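# Move the coaster can onto the turntable's orange spot

## Task

Pick up the can sitting on the coaster and set it upright on the orange spot of the turntable, without displacing any of the other cans already standing on the turntable.

## Robot and tools

Robot: two 6-joint arms, left_arm and right_arm, each with a parallel gripper. left_arm's fingers can fold: grip with the outer quarter of the pads (near the fingertips). A grip deeper toward the palm may hold a narrow can loosely or not at all. Pressing its tips into a surface folds them quietly and spoils the next grip. right_arm's fingers are rigid.

Frames: the scene frame has its origin at table-top height, midway between the nominal bases, with +z up and +x out over the table. left_arm is on the +y side; image left/right does not follow this. Calibrated bases: left_arm at (-0.037, +0.480, 0) with quat_wxyz (+1.000, 0, 0, +0.002); right_arm at (-0.067, -0.460, 0) with (+1.000, 0, 0, +0.006). Every hand pose, target, velocity and wrist-camera pose is given in that arm's own base frame. Fixed cameras and the table use the scene frame. On the gripper, +z points out along the fingers and the fingers open and close along y. end_effector_position is the point between the closed pads; the fingertips extend about 33 mm past it, or about 9 mm when fully open. Reported poses can be off by a few centimetres.

Row layout (20 numbers, both arms always): left x, y, z (m), qw, qx, qy, qz, gripper position, force_limit, speed; then the same ten for right. Positions and quaternions are absolute targets in that arm's base frame, not offsets, with w first. Gripper position runs from +1 (fully open, 140 mm) to -1 (close until blocked); the pads meet near -0.8. force_limit and speed are each in [-1, 1] and both start at +1. For an arm that should stay put, repeat its last reported pose and its previous gripper numbers in every row; a 0 counts as a real command. To keep an orientation, keep sending the same quaternion rather than copying a drifted reading.

execute_actions(actions, cameras): actions is a list of actions; each action is up to 15 rows, one per 1/30 s step, and a short action repeats its last row. Each target must lie within 0.6 m of the gripper along each gripper axis, or the action is refused. Every step, the controller clips the commanded pose to 70 mm and 16 degrees from the measured pose, so follow up using the Hand target line. With an empty list, the call returns all images plus status. cameras takes names, ["all"] or [].

move(target, speed, blend, stop_force, zero, blocking, cameras): drives each gripper in a straight line to an absolute target, given as one row or a list of up to 15 rows. The move has no limit on distance and does no obstacle avoidance. speed is 0.002 to 2 m/s (default 0.25); turning is capped at twice that in rad/s. blend is a corner radius in m; 0 means stop at each target. stop_force (10 to 80 N, shared by both arms) ends an arm's path when its push opposing the motion exceeds that value. Use it only slowly, never while the gripper rotates, and not when backing off a contact. zero (default true) re-zeroes the force reading before the move. blocking=false returns early and cannot be combined with stop_force. Fast moves lag and overshoot. Route paths around an arm's own base, not close past it. The result adds a move: line such as done, off_target, moving, held or fault, plus limits.

wait(seconds 0 to 10) lets time pass while commands are held. stop() brakes a running move. zoom_image(camera, region [x0,y0,x1,y1], at most 504 by 504 px) enlarges part of the newest image from cam_high, cam_low, cam_left_wrist or cam_right_wrist. finished_scene(scene = current scene number) ends the scene for good, so call it only once the can stands on the spot and is released.

Gripping: close with position -1, then confirm object_status = 2. Status codes: 0 moving, 1 blocked while opening, 2 blocked while closing, 3 reached its target or pads met (may be empty). At force_limit -1 the pads press about 14 N, near 40 N at 0, and 58 N at +1; a faster close grips harder. To tighten, raise force_limit and nudge position (-1 to -0.98). To loosen, open and reclose slowly. position_measured is in counts: 3 open, about 75 is 100 mm, 139 is 60 mm, 200 is 20 mm, 230 is pads touching. Approach the can centred, so one finger does not hit it first.

Other result lines: Kept back lists steps still to run (either 4 or none); plan from the last row sent. Tool commands shows current gripper commands. Joint velocities may say within noise. Joint torques and External joint torques (positive toward a larger joint angle) plus Flange force (gripper axes, includes held weight) reveal contact. Step readings list positions partway through a call. MOTOR HOT warns of overheating.

Avoid: contact between the arms, and a gripper closing on the other arm's fingers. Avoid pushing past a firm contact: 144 N net force or a joint exceeding its torque limit (wrist joints 42.3 N m, elbow 150, waist and shoulder 319) freezes that arm for 10 s. Avoid dropping the can, releasing it while it moves, or knocking over or shifting the other turntable cans. Anything off the table fails the task. Do not hold loads far out for long, since heat causes a 30 to 60 s brake stop. Set the can down gently upright before opening the gripper.

Each tool is called after "Call:" as a command line: name --argument value for each argument, lists and objects as JSON in quotes; but a table of rows of numbers goes row by row, as --pt "numbers of a row", without its own name.

## Session

Call:
execute_actions --actions '[]'

Scene clock: 0.00 s.
left_arm: end_effector_position=(+0.7913, -0.4001, +0.2380) position_measured=3 object_status=3 end_effector_quat_wxyz=(+0.150, +0.843, -0.509, +0.088) | right_arm: end_effector_position=(+0.8714, +0.0569, +0.1719) position_measured=3 object_status=3 end_effector_quat_wxyz=(-0.156, +0.357, +0.919, +0.065)
Joint positions: left_arm=[-0.387 0.509 1.321 -0.349 1.201 2.38] | right_arm=[-0.057 0.719 1.093 0.218 1.592 -0.911]
Joint velocities: within noise
Joint torques (N m): no reading
External joint torques (N m): no reading
Flange force (N): no reading
Hand target: left_arm +0.7913, -0.4001, +0.2380; +0.150, +0.843, -0.509, +0.088 | right_arm +0.8714, +0.0569, +0.1719; -0.156, +0.357, +0.919, +0.065
Tool commands: left_gripper/position=+1.0 left_gripper/force_limit=+1.0 left_gripper/speed=+1.0 right_gripper/position=+1.0 right_gripper/force_limit=+1.0 right_gripper/speed=+1.0

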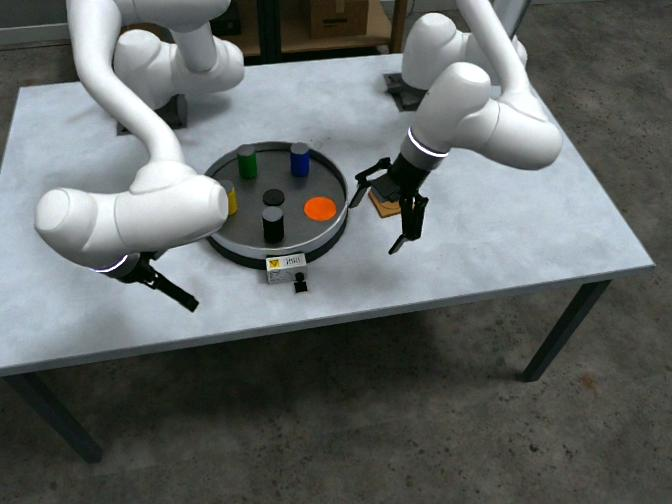

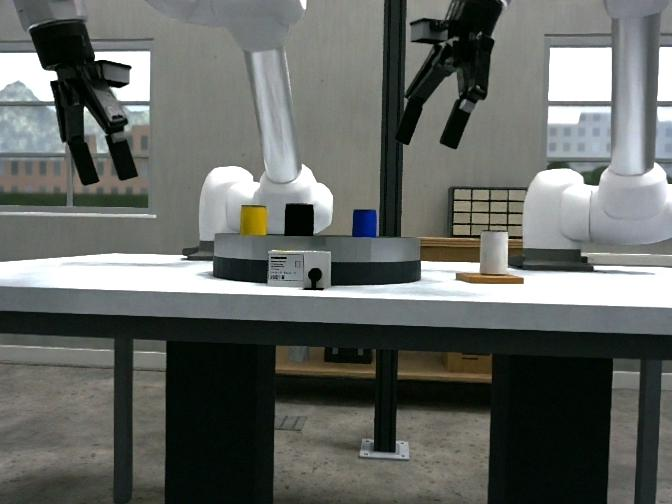

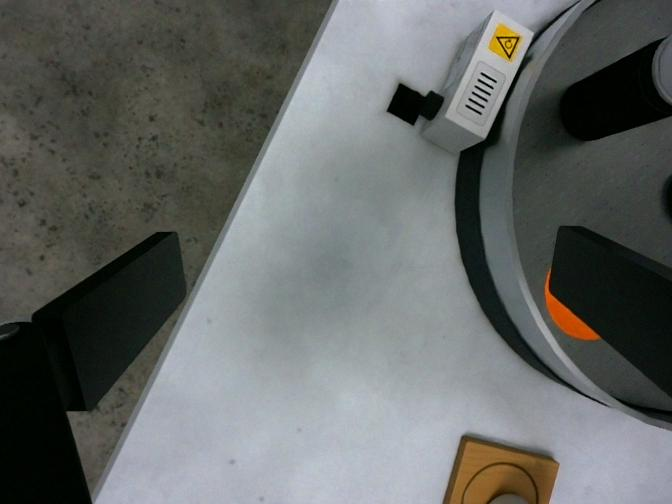

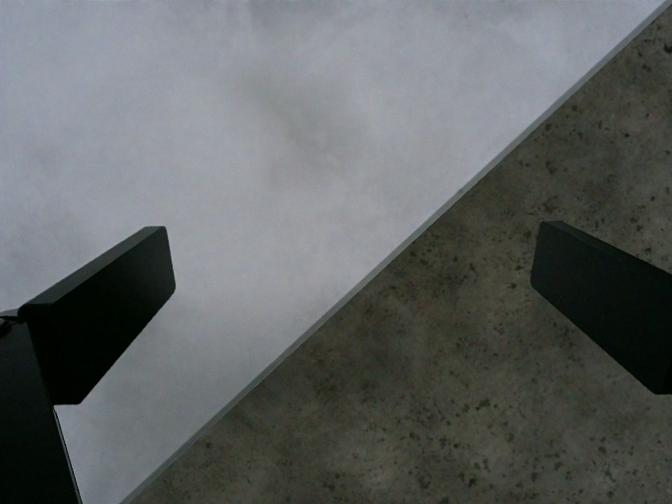

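Call:
move --target '[0.56,-0.33,0.28,0,0.856,-0.517,0,1,1,1,0.8714,0.0569,0.1719,-0.156,0.357,0.919,0.065,1,1,1]' --speed 0.35 --cameras '["all"]'

Scene clock: 1.90 s.
left_arm: end_effector_position=(+0.5600, -0.3300, +0.2799) position_measured=3 object_status=3 end_effector_quat_wxyz=(+0.000, +0.856, -0.517, +0.000) | right_arm: end_effector_position=(+0.8714, +0.0569, +0.1719) position_measured=3 object_status=3 end_effector_quat_wxyz=(-0.156, +0.357, +0.919, +0.065)
Joint positions: left_arm=[-0.586 0.179 1.663 0 1.299 2.072] | right_arm=[-0.057 0.718 1.094 0.218 1.591 -0.911]
Joint torques (N m): left_arm=[-4.84 -56.58 -38.44 4.55 0.12 0.24] | right_arm=[-1.3 -110.99 -38.56 4.4 0.62 0.33]
External joint torques (N m): left_arm=[4.87 -2.82 -2.44 -0.38 -0.17 -0.24] | right_arm=[1.55 3.58 -1.3 0.24 0.11 -0.33]
Flange force (N): left_arm=[-3.3 -6.3 -4.2] | right_arm=[-6.6 7.9 -2.2]
Hand target: left_arm +0.5600, -0.3300, +0.2800; +0.000, +0.856, -0.517, +0.000 | right_arm +0.8714, +0.0569, +0.1719; -0.156, +0.357, +0.919, +0.065
Off the commanded pose: left_arm 0.000 m, 0 deg | right_arm 0.000 m, 0 deg.
move: done
camera_calibration:
cam_left_wrist: T_world_to_cam=[[-0.895188, -0.445491, -0.0132424, 0.365946], [-0.423916, 0.841909, 0.333892, 0.425342], [-0.137597, 0.30451, -0.942518, 0.591547], [0, 0, 0, 1]] pos_world=[0.589295, -0.375206, 0.420371]
cam_right_wrist: T_world_to_cam=[[0.695339, 0.718548, 0.0139166, -0.643366], [0.718172, -0.695444, 0.0242286, -0.58672], [0.0270876, -0.00685256, -0.99961, 0.287022], [0, 0, 0, 1]] pos_world=[0.860948, 0.0562252, 0.310079]

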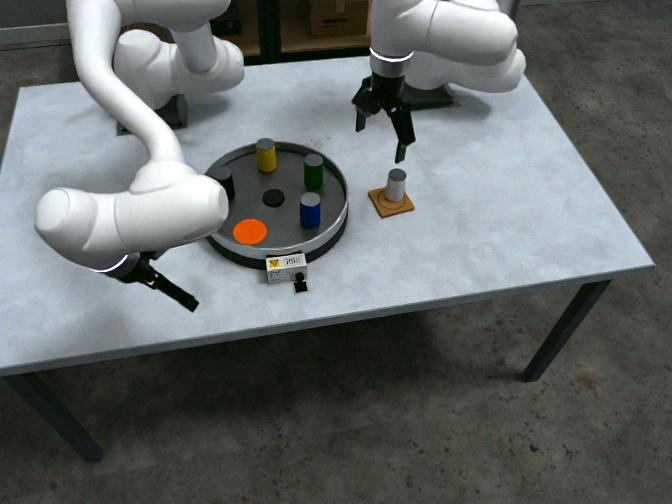

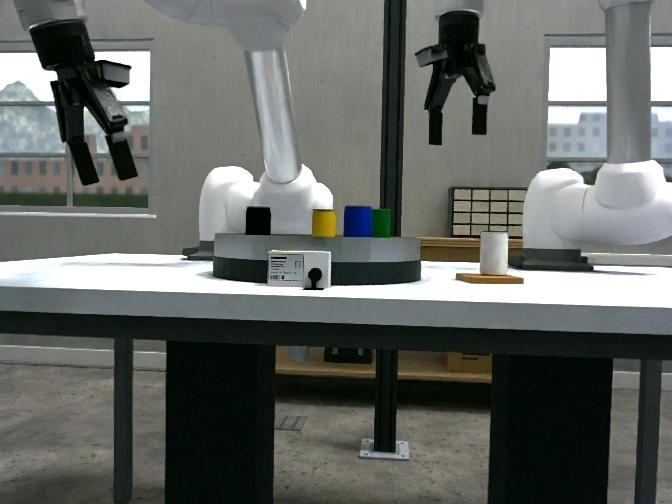

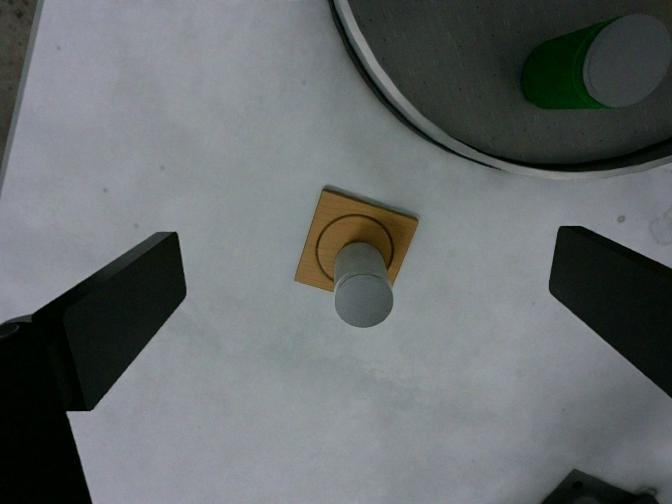

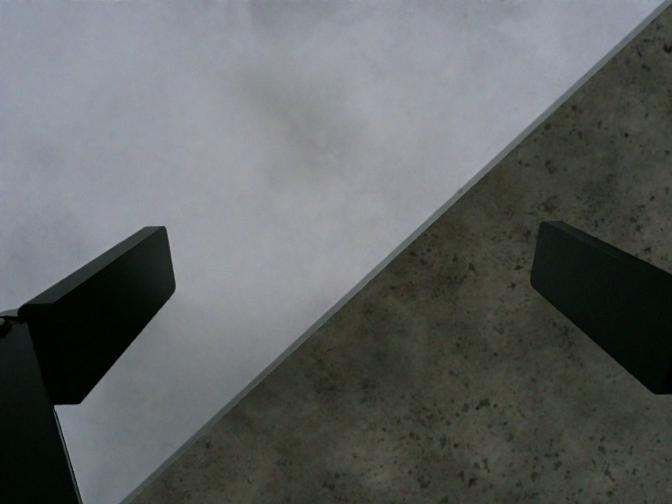

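Call:
wait --seconds 1 --cameras '["cam_high"]'

Call:
wait --seconds 1 --cameras '["cam_high"]'

Call:
wait --seconds 2 --cameras '["cam_high"]'

Call:
wait --seconds 3 --cameras '["cam_high"]'

Scene clock: 3.10 s.
left_arm: end_effector_position=(+0.5600, -0.3300, +0.2800) position_measured=3 object_status=3 end_effector_quat_wxyz=(+0.000, +0.856, -0.517, +0.000) | right_arm: end_effector_position=(+0.8714, +0.0569, +0.1719) position_measured=3 object_status=3 end_effector_quat_wxyz=(-0.156, +0.357, +0.919, +0.065)
Joint positions: left_arm=[-0.586 0.179 1.663 0 1.299 2.072] | right_arm=[-0.057 0.718 1.094 0.218 1.591 -0.911]
Joint torques (N m): left_arm=[-4.44 -57.53 -38.78 4.43 0.12 0.31] | right_arm=[-0.62 -111.14 -38.61 4.31 0.7 0.36]
External joint torques (N m): left_arm=[4.42 -2.12 -2.21 -0.25 -0.17 -0.31] | right_arm=[0.65 4.02 -1.19 0.33 0.02 -0.36]
Flange force (N): left_arm=[-2.4 -6.0 -3.6] | right_arm=[-7.5 7.4 -2.0]
Hand target: left_arm +0.5600, -0.3300, +0.2800; +0.000, +0.856, -0.517, +0.000 | right_arm +0.8714, +0.0569, +0.1719; -0.156, +0.357, +0.919, +0.065
Tool commands: left_gripper/position=+1.0 left_gripper/force_limit=+1.0 left_gripper/speed=+1.0 right_gripper/position=+1.0 right_gripper/force_limit=+1.0 right_gripper/speed=+1.0
Off the commanded pose: left_arm 0.000 m, 0 deg | right_arm 0.000 m, 0 deg.
wait: 1.00 s; at rest from the start
Images, in order (width x height): cam_high 672x504.

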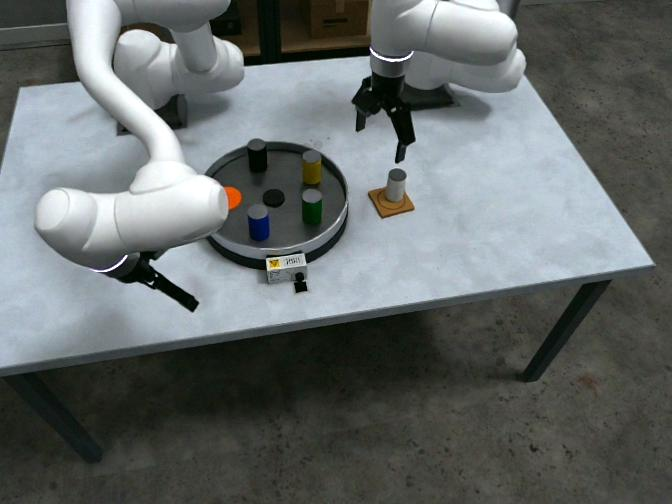

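Scene clock: 4.10 s.
left_arm: end_effector_position=(+0.5600, -0.3300, +0.2800) position_measured=3 object_status=3 end_effector_quat_wxyz=(+0.000, +0.856, -0.517, +0.000) | right_arm: end_effector_position=(+0.8714, +0.0569, +0.1719) position_measured=3 object_status=3 end_effector_quat_wxyz=(-0.156, +0.357, +0.919, +0.065)
Joint positions: left_arm=[-0.586 0.179 1.663 0 1.299 2.072] | right_arm=[-0.057 0.718 1.094 0.218 1.591 -0.911]
Joint torques (N m): left_arm=[-4.1 -56.99 -38.93 4.37 0.05 0.18] | right_arm=[-0.73 -110.88 -38.68 4.29 0.67 0.35]
External joint torques (N m): left_arm=[4.07 -2.6 -2.07 -0.18 -0.11 -0.18] | right_arm=[0.7 3.59 -1.22 0.35 0.05 -0.35]
Flange force (N): left_arm=[-3.1 -5.2 -3.7] | right_arm=[-7.0 7.0 -2.1]
Hand target: left_arm +0.5600, -0.3300, +0.2800; +0.000, +0.856, -0.517, +0.000 | right_arm +0.8714, +0.0569, +0.1719; -0.156, +0.357, +0.919, +0.065
Tool commands: left_gripper/position=+1.0 left_gripper/force_limit=+1.0 left_gripper/speed=+1.0 right_gripper/position=+1.0 right_gripper/force_limit=+1.0 right_gripper/speed=+1.0
Off the commanded pose: left_arm 0.000 m, 0 deg | right_arm 0.000 m, 0 deg.
wait: 1.00 s; at rest by 0.17 s
Images, in order (width x height): cam_high 672x504.

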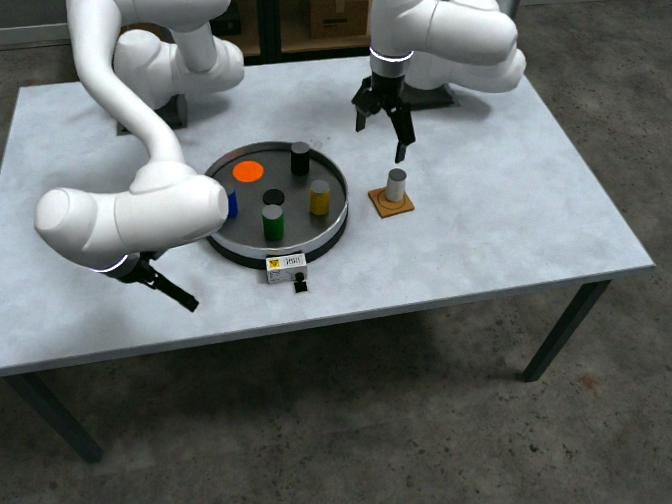

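Scene clock: 6.10 s.
left_arm: end_effector_position=(+0.5600, -0.3300, +0.2800) position_measured=3 object_status=3 end_effector_quat_wxyz=(+0.000, +0.856, -0.517, +0.000) | right_arm: end_effector_position=(+0.8714, +0.0569, +0.1719) position_measured=3 object_status=3 end_effector_quat_wxyz=(-0.156, +0.357, +0.919, +0.065)
Joint positions: left_arm=[-0.586 0.179 1.663 0 1.299 2.072] | right_arm=[-0.057 0.718 1.094 0.218 1.591 -0.911]
Joint torques (N m): left_arm=[-3.31 -57.32 -38.61 4.43 0.14 0.25] | right_arm=[-0.69 -111.13 -38.55 4.37 0.66 0.36]
External joint torques (N m): left_arm=[3.15 -2.07 -2.3 -0.26 -0.19 -0.25] | right_arm=[0.67 3.77 -1.14 0.25 0.08 -0.36]
Flange force (N): left_arm=[-1.3 -4.5 -3.6] | right_arm=[-7.1 7.0 -2.0]
Hand target: left_arm +0.5600, -0.3300, +0.2800; +0.000, +0.856, -0.517, +0.000 | right_arm +0.8714, +0.0569, +0.1719; -0.156, +0.357, +0.919, +0.065
Tool commands: left_gripper/position=+1.0 left_gripper/force_limit=+1.0 left_gripper/speed=+1.0 right_gripper/position=+1.0 right_gripper/force_limit=+1.0 right_gripper/speed=+1.0
Off the commanded pose: left_arm 0.000 m, 0 deg | right_arm 0.000 m, 0 deg.
wait: 2.00 s; at rest by 0.17 s
Images, in order (width x height): cam_high 672x504.

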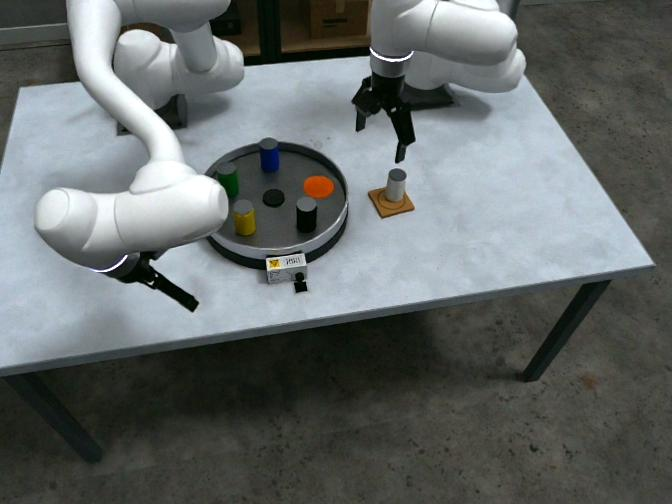

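Scene clock: 9.10 s.
left_arm: end_effector_position=(+0.5600, -0.3300, +0.2800) position_measured=3 object_status=3 end_effector_quat_wxyz=(+0.000, +0.856, -0.517, +0.000) | right_arm: end_effector_position=(+0.8714, +0.0569, +0.1719) position_measured=3 object_status=3 end_effector_quat_wxyz=(-0.156, +0.357, +0.919, +0.065)
Joint positions: left_arm=[-0.586 0.179 1.663 0 1.299 2.072] | right_arm=[-0.057 0.718 1.094 0.218 1.591 -0.911]
Joint torques (N m): left_arm=[-3.9 -58.09 -38.61 4.47 0.14 0.15] | right_arm=[-0.83 -110.83 -38.57 4.35 0.67 0.36]
External joint torques (N m): left_arm=[3.86 -1.87 -2.47 -0.28 -0.19 -0.15] | right_arm=[0.86 3.21 -1.51 0.31 0.04 -0.36]
Flange force (N): left_arm=[-1.3 -5.9 -3.8] | right_arm=[-6.9 7.3 -2.6]
Hand target: left_arm +0.5600, -0.3300, +0.2800; +0.000, +0.856, -0.517, +0.000 | right_arm +0.8714, +0.0569, +0.1719; -0.156, +0.357, +0.919, +0.065
Tool commands: left_gripper/position=+1.0 left_gripper/force_limit=+1.0 left_gripper/speed=+1.0 right_gripper/position=+1.0 right_gripper/force_limit=+1.0 right_gripper/speed=+1.0
Off the commanded pose: left_arm 0.000 m, 0 deg | right_arm 0.000 m, 0 deg.
wait: 3.00 s; at rest by 0.17 s
Images, in order (width x height): cam_high 672x504.

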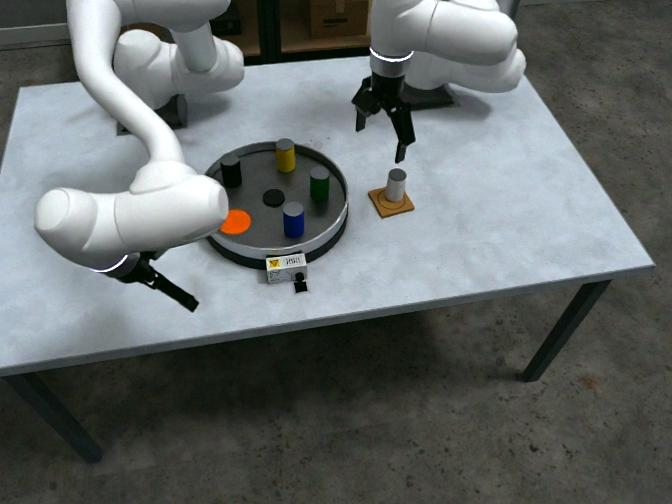

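Call:
wait --seconds 0 --cameras '["all"]'

Call:
zoom_image --camera "cam_high" --region '[190, 120, 430, 300]'

Call:
zoom_image --camera "cam_low" --region '[190, 190, 430, 310]'

Scene clock: 9.67 s.
left_arm: end_effector_position=(+0.5600, -0.3300, +0.2800) position_measured=3 object_status=3 end_effector_quat_wxyz=(+0.000, +0.856, -0.517, +0.000) | right_arm: end_effector_position=(+0.8714, +0.0569, +0.1719) position_measured=3 object_status=3 end_effector_quat_wxyz=(-0.156, +0.357, +0.919, +0.065)
Joint positions: left_arm=[-0.586 0.179 1.663 0 1.299 2.072] | right_arm=[-0.057 0.718 1.094 0.218 1.591 -0.911]
Joint torques (N m): left_arm=[-3.72 -57.43 -38.8 4.43 0.1 0.27] | right_arm=[-0.74 -110.71 -38.55 4.33 0.62 0.26]
External joint torques (N m): left_arm=[3.87 -2.54 -2.33 -0.23 -0.16 -0.27] | right_arm=[0.69 3.91 -1.11 0.28 0.1 -0.26]
Flange force (N): left_arm=[-2.4 -5.1 -3.9] | right_arm=[-7.2 7.3 -2.0]
Hand target: left_arm +0.5600, -0.3300, +0.2800; +0.000, +0.856, -0.517, +0.000 | right_arm +0.8714, +0.0569, +0.1719; -0.156, +0.357, +0.919, +0.065
Tool commands: left_gripper/position=+1.0 left_gripper/force_limit=+1.0 left_gripper/speed=+1.0 right_gripper/position=+1.0 right_gripper/force_limit=+1.0 right_gripper/speed=+1.0
Off the commanded pose: left_arm 0.000 m, 0 deg | right_arm 0.000 m, 0 deg.
camera_calibration:
cam_left_wrist: T_world_to_cam=[[-0.895188, -0.445491, -0.0132424, 0.365947], [-0.423916, 0.841909, 0.333892, 0.425309], [-0.137597, 0.30451, -0.942518, 0.591641], [0, 0, 0, 1]] pos_world=[0.589295, -0.375206, 0.420471]
cam_right_wrist: T_world_to_cam=[[0.695339, 0.718548, 0.0139166, -0.643366], [0.718172, -0.695444, 0.0242286, -0.58672], [0.0270876, -0.00685256, -0.99961, 0.287022], [0, 0, 0, 1]] pos_world=[0.860948, 0.0562252, 0.310079]

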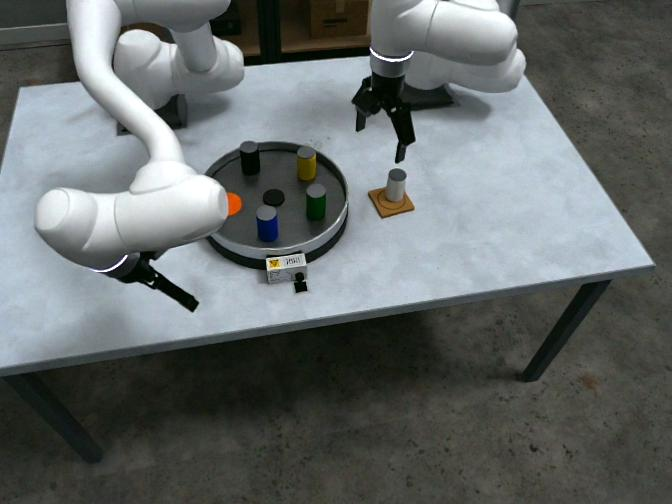

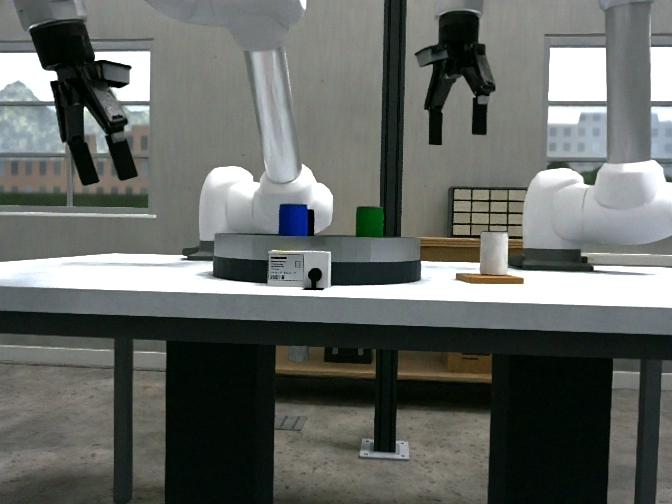

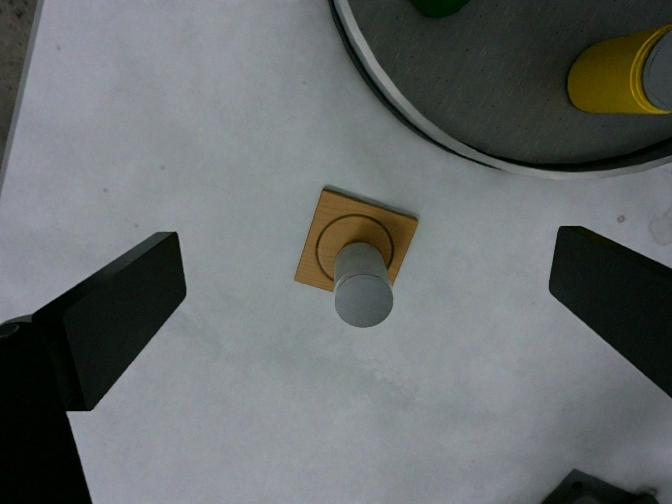

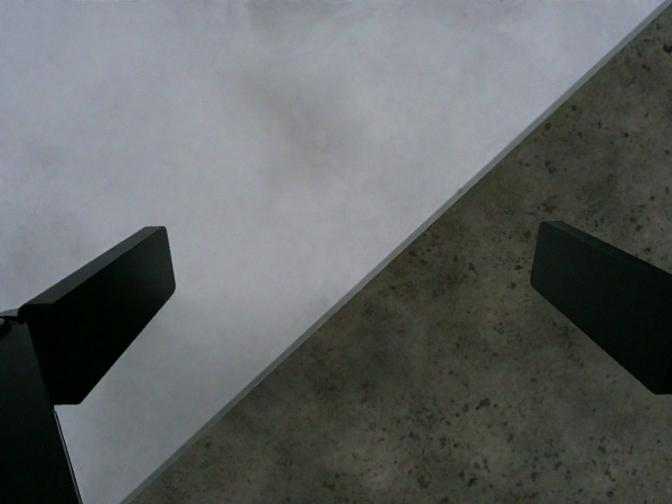

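Scaled by 2.100.

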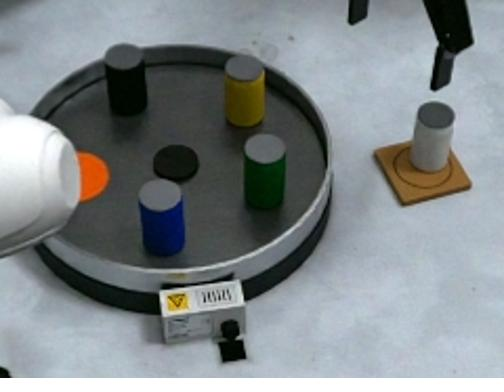

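Scaled by 2.100.

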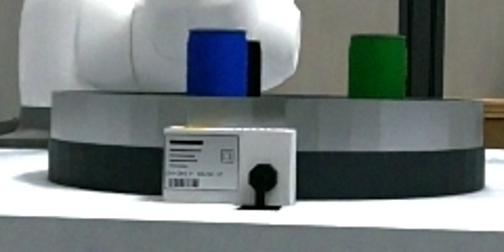

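Call:
move --target '[0.499,-0.242,0.19,0,0.856,-0.517,0,0.4,-0.2,0,0.8714,0.0569,0.1719,-0.156,0.357,0.919,0.065,1,1,1]' --cameras '["cam_left_wrist", "cam_low"]'

Scene clock: 11.43 s.
left_arm: end_effector_position=(+0.4990, -0.2420, +0.1900) position_measured=78 object_status=3 end_effector_quat_wxyz=(+0.000, +0.856, -0.517, +0.000) | right_arm: end_effector_position=(+0.8714, +0.0569, +0.1719) position_measured=3 object_status=3 end_effector_quat_wxyz=(-0.156, +0.357, +0.919, +0.065)
Joint positions: left_arm=[-0.514 0.085 1.945 0 1.112 2.144] | right_arm=[-0.057 0.718 1.094 0.218 1.591 -0.911]
Joint torques (N m): left_arm=[-3.61 -45.44 -36 4.24 0.12 0.18] | right_arm=[-0.83 -110.8 -38.71 4.32 0.59 0.3]
External joint torques (N m): left_arm=[3.64 -1.64 -2.21 -0.33 -0.17 -0.18] | right_arm=[0.89 3.97 -0.91 0.28 0.13 -0.3]
Flange force (N): left_arm=[-2.4 -6.0 -3.5] | right_arm=[-6.8 7.1 -1.7]
Hand target: left_arm +0.4990, -0.2420, +0.1900; +0.000, +0.856, -0.517, +0.000 | right_arm +0.8714, +0.0569, +0.1719; -0.156, +0.357, +0.919, +0.065
Off the commanded pose: left_arm 0.000 m, 0 deg | right_arm 0.000 m, 0 deg.
move: done
camera_calibration:
cam_left_wrist: T_world_to_cam=[[-0.895201, -0.445464, -0.0133268, 0.349349], [-0.423922, 0.841922, 0.333852, 0.355516], [-0.137499, 0.304514, -0.942531, 0.471608], [0, 0, 0, 1]] pos_world=[0.528294, -0.287306, 0.330471]
Images, in order (width x height): cam_low 672x504, cam_left_wrist 672x504.

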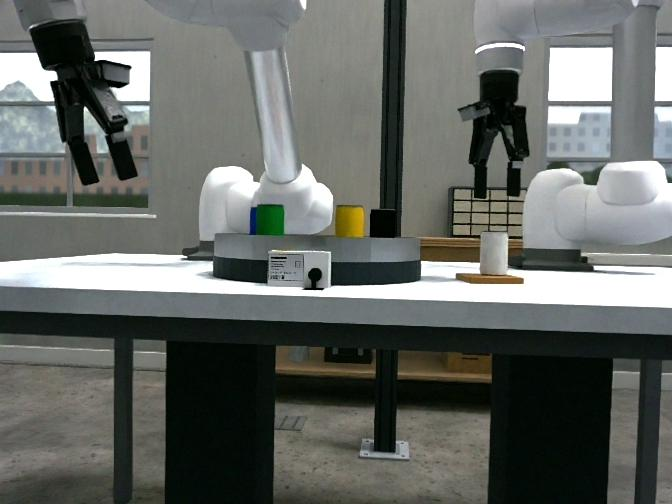

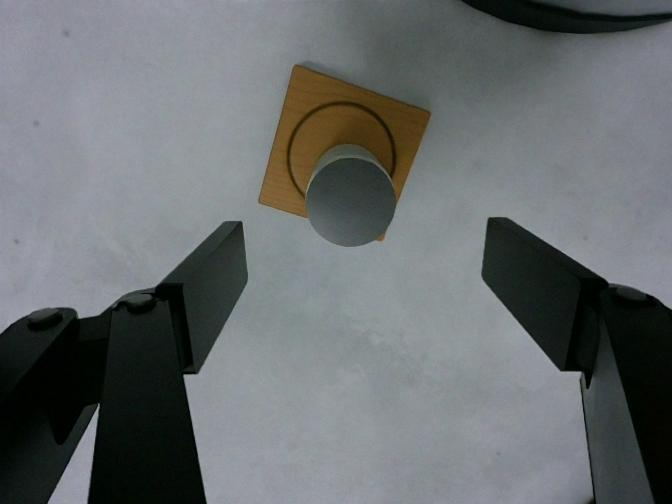

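Call:
move --pt "0.5 -0.244 0.114 0 0.856 -0.517 0 0.4 -0.2 0 0.8714 0.0569 0.1719 -0.156 0.357 0.919 0.065 1 1 1" --pt "0.5 -0.244 0.114 0 0.856 -0.517 0 -1 -0.2 -1 0.8714 0.0569 0.1719 -0.156 0.357 0.919 0.065 1 1 1" --cameras '["cam_left_wrist", "cam_low"]'

Call:
wait --seconds 0.7 --cameras '["cam_left_wrist", "cam_low"]'

Scene clock: 14.47 s.
left_arm: end_effector_position=(+0.5000, -0.2440, +0.1140) position_measured=153 object_status=0 end_effector_quat_wxyz=(+0.000, +0.856, -0.517, +0.000) | right_arm: end_effector_position=(+0.8714, +0.0569, +0.1719) position_measured=3 object_status=3 end_effector_quat_wxyz=(-0.156, +0.357, +0.919, +0.065)
Joint positions: left_arm=[-0.516 0.155 2.022 0 0.965 2.141] | right_arm=[-0.057 0.718 1.094 0.218 1.591 -0.911]
Joint torques (N m): left_arm=[-4.42 -45 -29.41 3.29 0.55 0.26] | right_arm=[-0.91 -110.5 -38.53 4.35 0.61 0.32]
External joint torques (N m): left_arm=[4.41 -6.25 -5.58 0.27 -0.6 -0.26] | right_arm=[0.91 3.11 -1.37 0.29 0.11 -0.32]
Flange force (N): left_arm=[-3.6 -6.6 -10.5] | right_arm=[-6.4 7.0 -2.4]
Hand target: left_arm +0.5000, -0.2440, +0.1140; +0.000, +0.856, -0.517, +0.000 | right_arm +0.8714, +0.0569, +0.1719; -0.156, +0.357, +0.919, +0.065
Off the commanded pose: left_arm 0.000 m, 0 deg | right_arm 0.000 m, 0 deg.
move: done
camera_calibration:
cam_left_wrist: T_world_to_cam=[[-0.895201, -0.445464, -0.0133268, 0.348385], [-0.423922, 0.841922, 0.333852, 0.382913], [-0.137499, 0.304514, -0.942531, 0.400691], [0, 0, 0, 1]] pos_world=[0.529294, -0.289206, 0.254471]
Images, in order (width x height): cam_low 672x504, cam_left_wrist 672x504.

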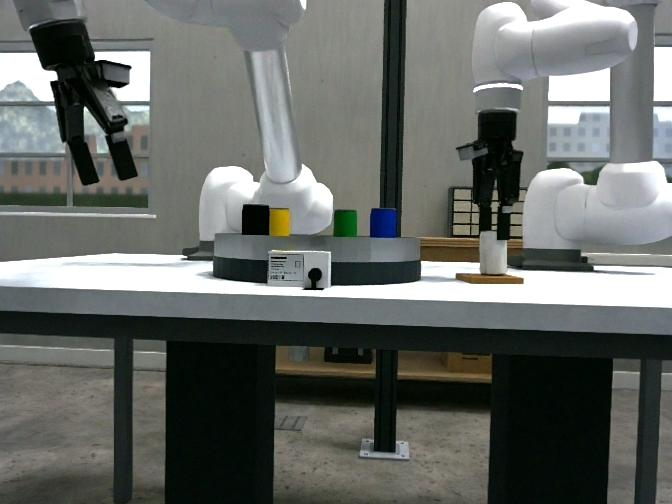

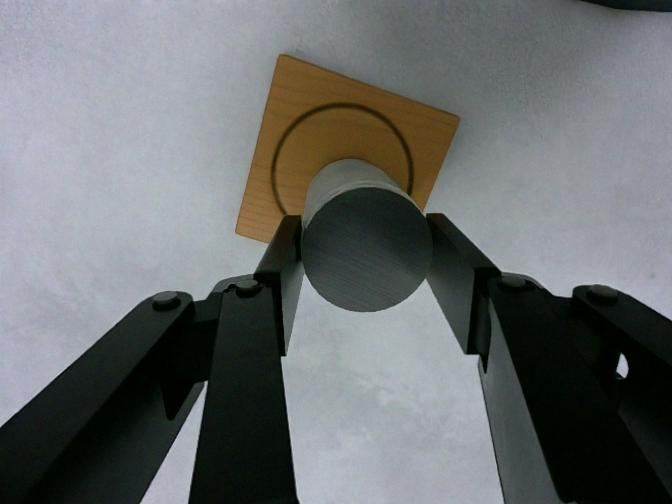

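Scene clock: 15.17 s.
left_arm: end_effector_position=(+0.5000, -0.2440, +0.1140) position_measured=153 object_status=2 end_effector_quat_wxyz=(+0.000, +0.856, -0.517, +0.000) | right_arm: end_effector_position=(+0.8714, +0.0569, +0.1719) position_measured=3 object_status=3 end_effector_quat_wxyz=(-0.156, +0.357, +0.919, +0.065)
Joint positions: left_arm=[-0.516 0.155 2.022 0 0.965 2.141] | right_arm=[-0.057 0.718 1.094 0.218 1.591 -0.911]
Joint torques (N m): left_arm=[-5 -44.97 -29.53 3.27 0.55 0.25] | right_arm=[-1.03 -110.73 -38.55 4.36 0.64 0.32]
External joint torques (N m): left_arm=[4.97 -6.07 -5.4 0.28 -0.59 -0.25] | right_arm=[1.06 3.43 -1.33 0.28 0.08 -0.32]
Flange force (N): left_arm=[-4.2 -7.4 -10.1] | right_arm=[-6.7 7.4 -2.3]
Hand target: left_arm +0.5000, -0.2440, +0.1140; +0.000, +0.856, -0.517, +0.000 | right_arm +0.8714, +0.0569, +0.1719; -0.156, +0.357, +0.919, +0.065
Tool commands: left_gripper/position=-1.0 left_gripper/force_limit=-0.2 left_gripper/speed=-1.0 right_gripper/position=+1.0 right_gripper/force_limit=+1.0 right_gripper/speed=+1.0
Off the commanded pose: left_arm 0.000 m, 0 deg | right_arm 0.000 m, 0 deg.
wait: 0.70 s; at rest by 0.17 s
camera_calibration:
cam_left_wrist: T_world_to_cam=[[-0.895201, -0.445464, -0.0133268, 0.348385], [-0.423922, 0.841922, 0.333852, 0.382913], [-0.137499, 0.304514, -0.942531, 0.400691], [0, 0, 0, 1]] pos_world=[0.529294, -0.289206, 0.254471]
Images, in order (width x height): cam_low 672x504, cam_left_wrist 672x504.

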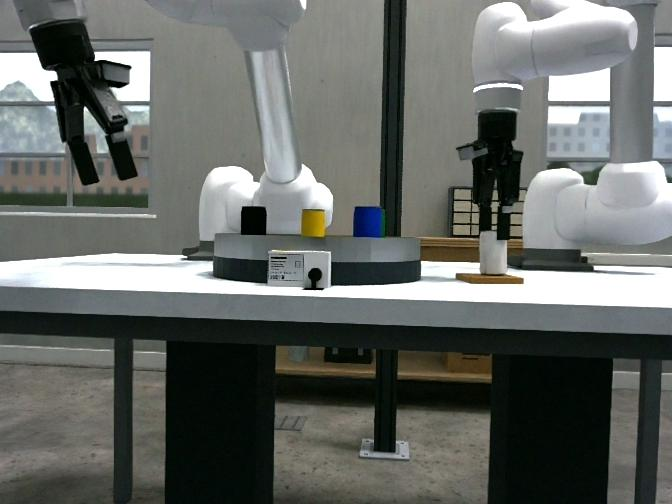

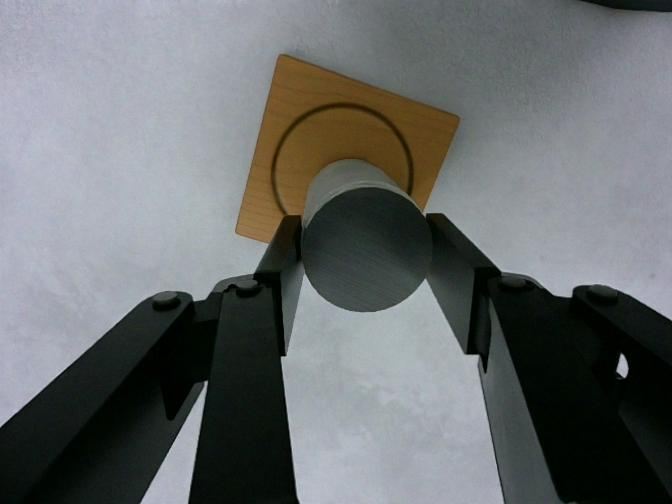

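Call:
move --pt "0.5 -0.244 0.22 0 0.856 -0.517 0 -1 -0.2 -1 0.8714 0.0569 0.1719 -0.156 0.357 0.919 0.065 1 1 1" --pt "0.5 -0.34 0.34 0 0.856 -0.517 0 -1 -0.2 -1 0.85 -0.15 0.1719 -0.156 0.357 0.919 0.065 1 1 1" --pt "0.5 -0.62 0.34 0 0.856 -0.517 0 -1 -0.2 -1 0.838 -0.245 0.1719 -0.156 0.357 0.919 0.065 1 1 1" --blend '[0.05,0.05,0]' --speed '[0.15,0.25,0.25]' --cameras '["cam_left_wrist", "cam_low"]'

Call:
wait --seconds 1.5 --cameras '["cam_left_wrist"]'

Call:
wait --seconds 2 --cameras '["cam_left_wrist","cam_high"]'

Scene clock: 18.97 s.
left_arm: end_effector_position=(+0.5000, -0.6200, +0.3401) position_measured=153 object_status=2 end_effector_quat_wxyz=(+0.000, +0.856, -0.517, +0.000) | right_arm: end_effector_position=(+0.8380, -0.2450, +0.1719) position_measured=3 object_status=3 end_effector_quat_wxyz=(-0.156, +0.357, +0.919, +0.065)
Joint positions: left_arm=[-0.935 0.396 1.268 0 1.478 1.722] | right_arm=[-0.373 0.757 1.027 0.128 1.673 -1.21]
Joint torques (N m): left_arm=[-3.32 -82.19 -41.02 4.58 0.08 0.14] | right_arm=[-0.6 -113.94 -38.45 4.2 0.75 0.33]
External joint torques (N m): left_arm=[3.17 -0.29 -1.23 -0.27 -0.14 -0.14] | right_arm=[0.42 3.83 -1.36 0.28 0.11 -0.33]
Flange force (N): left_arm=[1.8 -4.2 -1.7] | right_arm=[-10.0 4.8 -3.6]
Hand target: left_arm +0.5000, -0.6200, +0.3400; +0.000, +0.856, -0.517, +0.000 | right_arm +0.8380, -0.2450, +0.1719; -0.156, +0.357, +0.919, +0.065
Off the commanded pose: left_arm 0.000 m, 0 deg | right_arm 0.000 m, 0 deg.
move: done
camera_calibration:
cam_left_wrist: T_world_to_cam=[[-0.8952, -0.445465, -0.0133271, 0.183902], [-0.423923, 0.841922, 0.333852, 0.624025], [-0.137499, 0.304514, -0.942531, 0.728201], [0, 0, 0, 1]] pos_world=[0.529294, -0.665206, 0.480471]
Images, in order (width x height): cam_low 672x504, cam_left_wrist 672x504.

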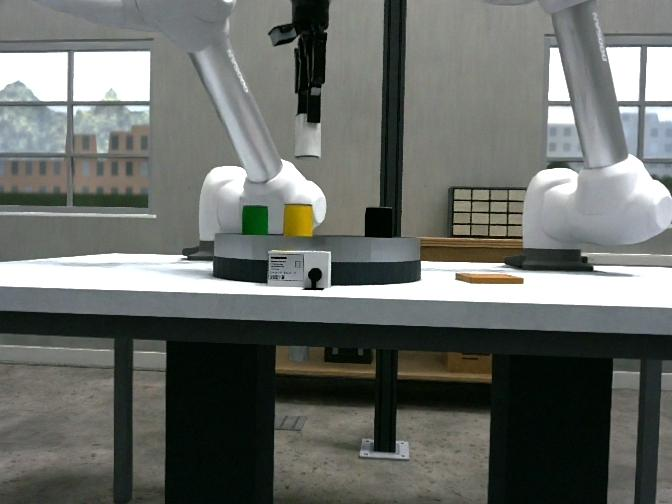

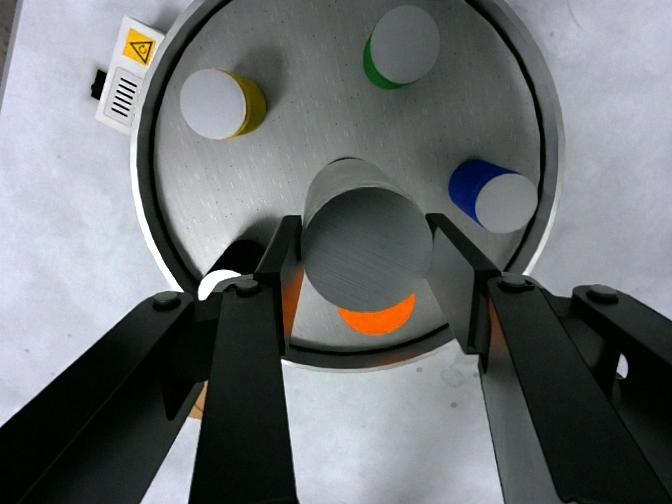

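Scene clock: 20.47 s.
left_arm: end_effector_position=(+0.5000, -0.6200, +0.3400) position_measured=153 object_status=2 end_effector_quat_wxyz=(+0.000, +0.856, -0.517, +0.000) | right_arm: end_effector_position=(+0.8380, -0.2450, +0.1719) position_measured=3 object_status=3 end_effector_quat_wxyz=(-0.156, +0.357, +0.919, +0.065)
Joint positions: left_arm=[-0.935 0.396 1.268 0 1.478 1.722] | right_arm=[-0.373 0.757 1.027 0.128 1.673 -1.21]
Joint torques (N m): left_arm=[-3.78 -81.7 -41.12 4.59 0.11 0.3] | right_arm=[-0.49 -113.76 -38.55 4.19 0.78 0.39]
External joint torques (N m): left_arm=[3.48 -1.66 -1.54 -0.23 -0.17 -0.3] | right_arm=[0.34 3.44 -1.4 0.3 0.08 -0.39]
Flange force (N): left_arm=[0.2 -4.1 -2.4] | right_arm=[-9.4 4.4 -3.6]
Hand target: left_arm +0.5000, -0.6200, +0.3400; +0.000, +0.856, -0.517, +0.000 | right_arm +0.8380, -0.2450, +0.1719; -0.156, +0.357, +0.919, +0.065
Tool commands: left_gripper/position=-1.0 left_gripper/force_limit=-0.2 left_gripper/speed=-1.0 right_gripper/position=+1.0 right_gripper/force_limit=+1.0 right_gripper/speed=+1.0
Off the commanded pose: left_arm 0.000 m, 0 deg | right_arm 0.000 m, 0 deg.
wait: 1.50 s; at rest by 0.17 s
camera_calibration:
cam_left_wrist: T_world_to_cam=[[-0.895188, -0.445491, -0.0132424, 0.183838], [-0.423916, 0.841909, 0.333892, 0.623994], [-0.137597, 0.30451, -0.942518, 0.728244], [0, 0, 0, 1]] pos_world=[0.529295, -0.665206, 0.480471]
Images, in order (width x height): cam_left_wrist 672x504.

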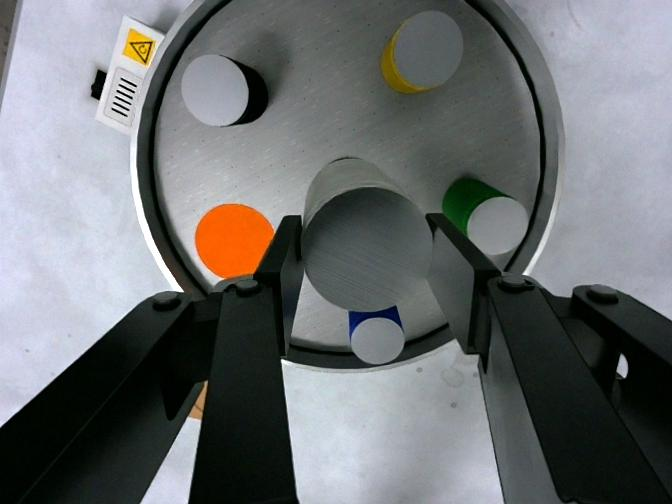

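Scene clock: 22.47 s.
left_arm: end_effector_position=(+0.5000, -0.6200, +0.3400) position_measured=153 object_status=2 end_effector_quat_wxyz=(+0.000, +0.856, -0.517, +0.000) | right_arm: end_effector_position=(+0.8380, -0.2450, +0.1719) position_measured=3 object_status=3 end_effector_quat_wxyz=(-0.156, +0.357, +0.919, +0.065)
Joint positions: left_arm=[-0.935 0.396 1.268 0 1.478 1.722] | right_arm=[-0.373 0.757 1.027 0.128 1.673 -1.21]
Joint torques (N m): left_arm=[-4.01 -81.72 -40.98 4.63 0.15 0.16] | right_arm=[-0.72 -113.35 -38.5 4.14 0.79 0.3]
External joint torques (N m): left_arm=[4 -1.03 -1.38 -0.29 -0.2 -0.16] | right_arm=[0.66 2.89 -1.43 0.35 0.08 -0.3]
Flange force (N): left_arm=[0.7 -5.0 -2.0] | right_arm=[-8.4 4.4 -3.5]
Hand target: left_arm +0.5000, -0.6200, +0.3400; +0.000, +0.856, -0.517, +0.000 | right_arm +0.8380, -0.2450, +0.1719; -0.156, +0.357, +0.919, +0.065
Tool commands: left_gripper/position=-1.0 left_gripper/force_limit=-0.2 left_gripper/speed=-1.0 right_gripper/position=+1.0 right_gripper/force_limit=+1.0 right_gripper/speed=+1.0
Off the commanded pose: left_arm 0.000 m, 0 deg | right_arm 0.000 m, 0 deg.
wait: 2.00 s; at rest by 0.17 s
camera_calibration:
cam_left_wrist: T_world_to_cam=[[-0.895188, -0.445491, -0.0132424, 0.183838], [-0.423916, 0.841909, 0.333892, 0.623994], [-0.137597, 0.30451, -0.942518, 0.728244], [0, 0, 0, 1]] pos_world=[0.529295, -0.665206, 0.480471]
Images, in order (width x height): cam_high 672x504, cam_left_wrist 672x504.

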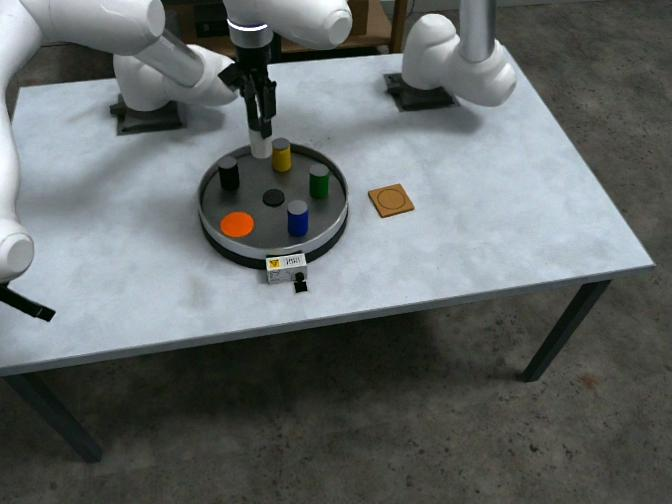

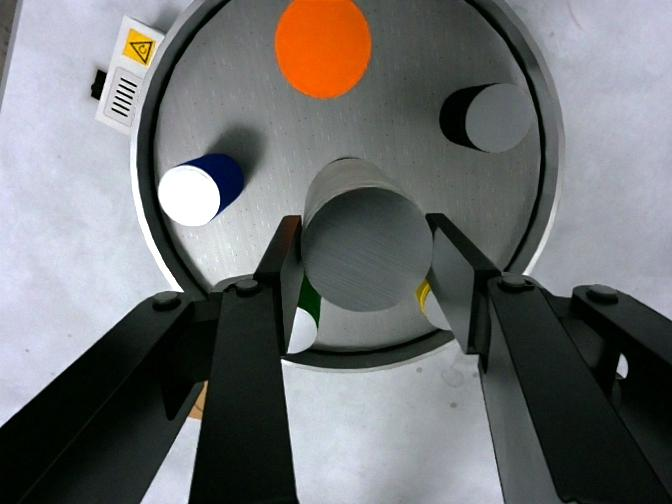

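Call:
move --target '[0.3796,-0.5272,0.28,0,0.856,-0.517,0,-1,-0.2,-1,0.838,-0.245,0.1719,-0.156,0.357,0.919,0.065,1,1,1]' --cameras '["cam_left_wrist"]'

Scene clock: 25.23 s.
left_arm: end_effector_position=(+0.3796, -0.5272, +0.2800) position_measured=153 object_status=2 end_effector_quat_wxyz=(+0.000, +0.856, -0.517, +0.000) | right_arm: end_effector_position=(+0.8380, -0.2450, +0.1719) position_measured=3 object_status=3 end_effector_quat_wxyz=(-0.156, +0.357, +0.919, +0.065)
Joint positions: left_arm=[-1 0.179 1.664 0 1.299 1.658] | right_arm=[-0.373 0.757 1.027 0.128 1.673 -1.21]
Joint torques (N m): left_arm=[-3.83 -60.16 -39.64 4.54 0.14 0.21] | right_arm=[-0.87 -113.72 -38.45 4.2 0.8 0.32]
External joint torques (N m): left_arm=[3.91 0.35 -1.25 -0.35 -0.18 -0.21] | right_arm=[0.94 3.18 -1.48 0.3 0.07 -0.32]
Flange force (N): left_arm=[2.3 -6.1 -1.2] | right_arm=[-8.9 4.9 -3.6]
Hand target: left_arm +0.3796, -0.5272, +0.2800; +0.000, +0.856, -0.517, +0.000 | right_arm +0.8380, -0.2450, +0.1719; -0.156, +0.357, +0.919, +0.065
Off the commanded pose: left_arm 0.000 m, 0 deg | right_arm 0.000 m, 0 deg.
move: done
camera_calibration:
cam_left_wrist: T_world_to_cam=[[-0.895188, -0.445491, -0.0132424, 0.116559], [-0.423916, 0.841909, 0.333892, 0.514977], [-0.137597, 0.30451, -0.942518, 0.626804], [0, 0, 0, 1]] pos_world=[0.408895, -0.572506, 0.420371]
Images, in order (width x height): cam_left_wrist 672x504.

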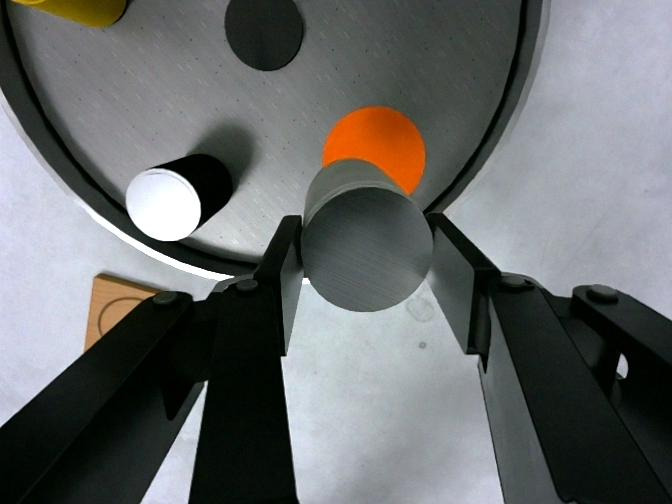

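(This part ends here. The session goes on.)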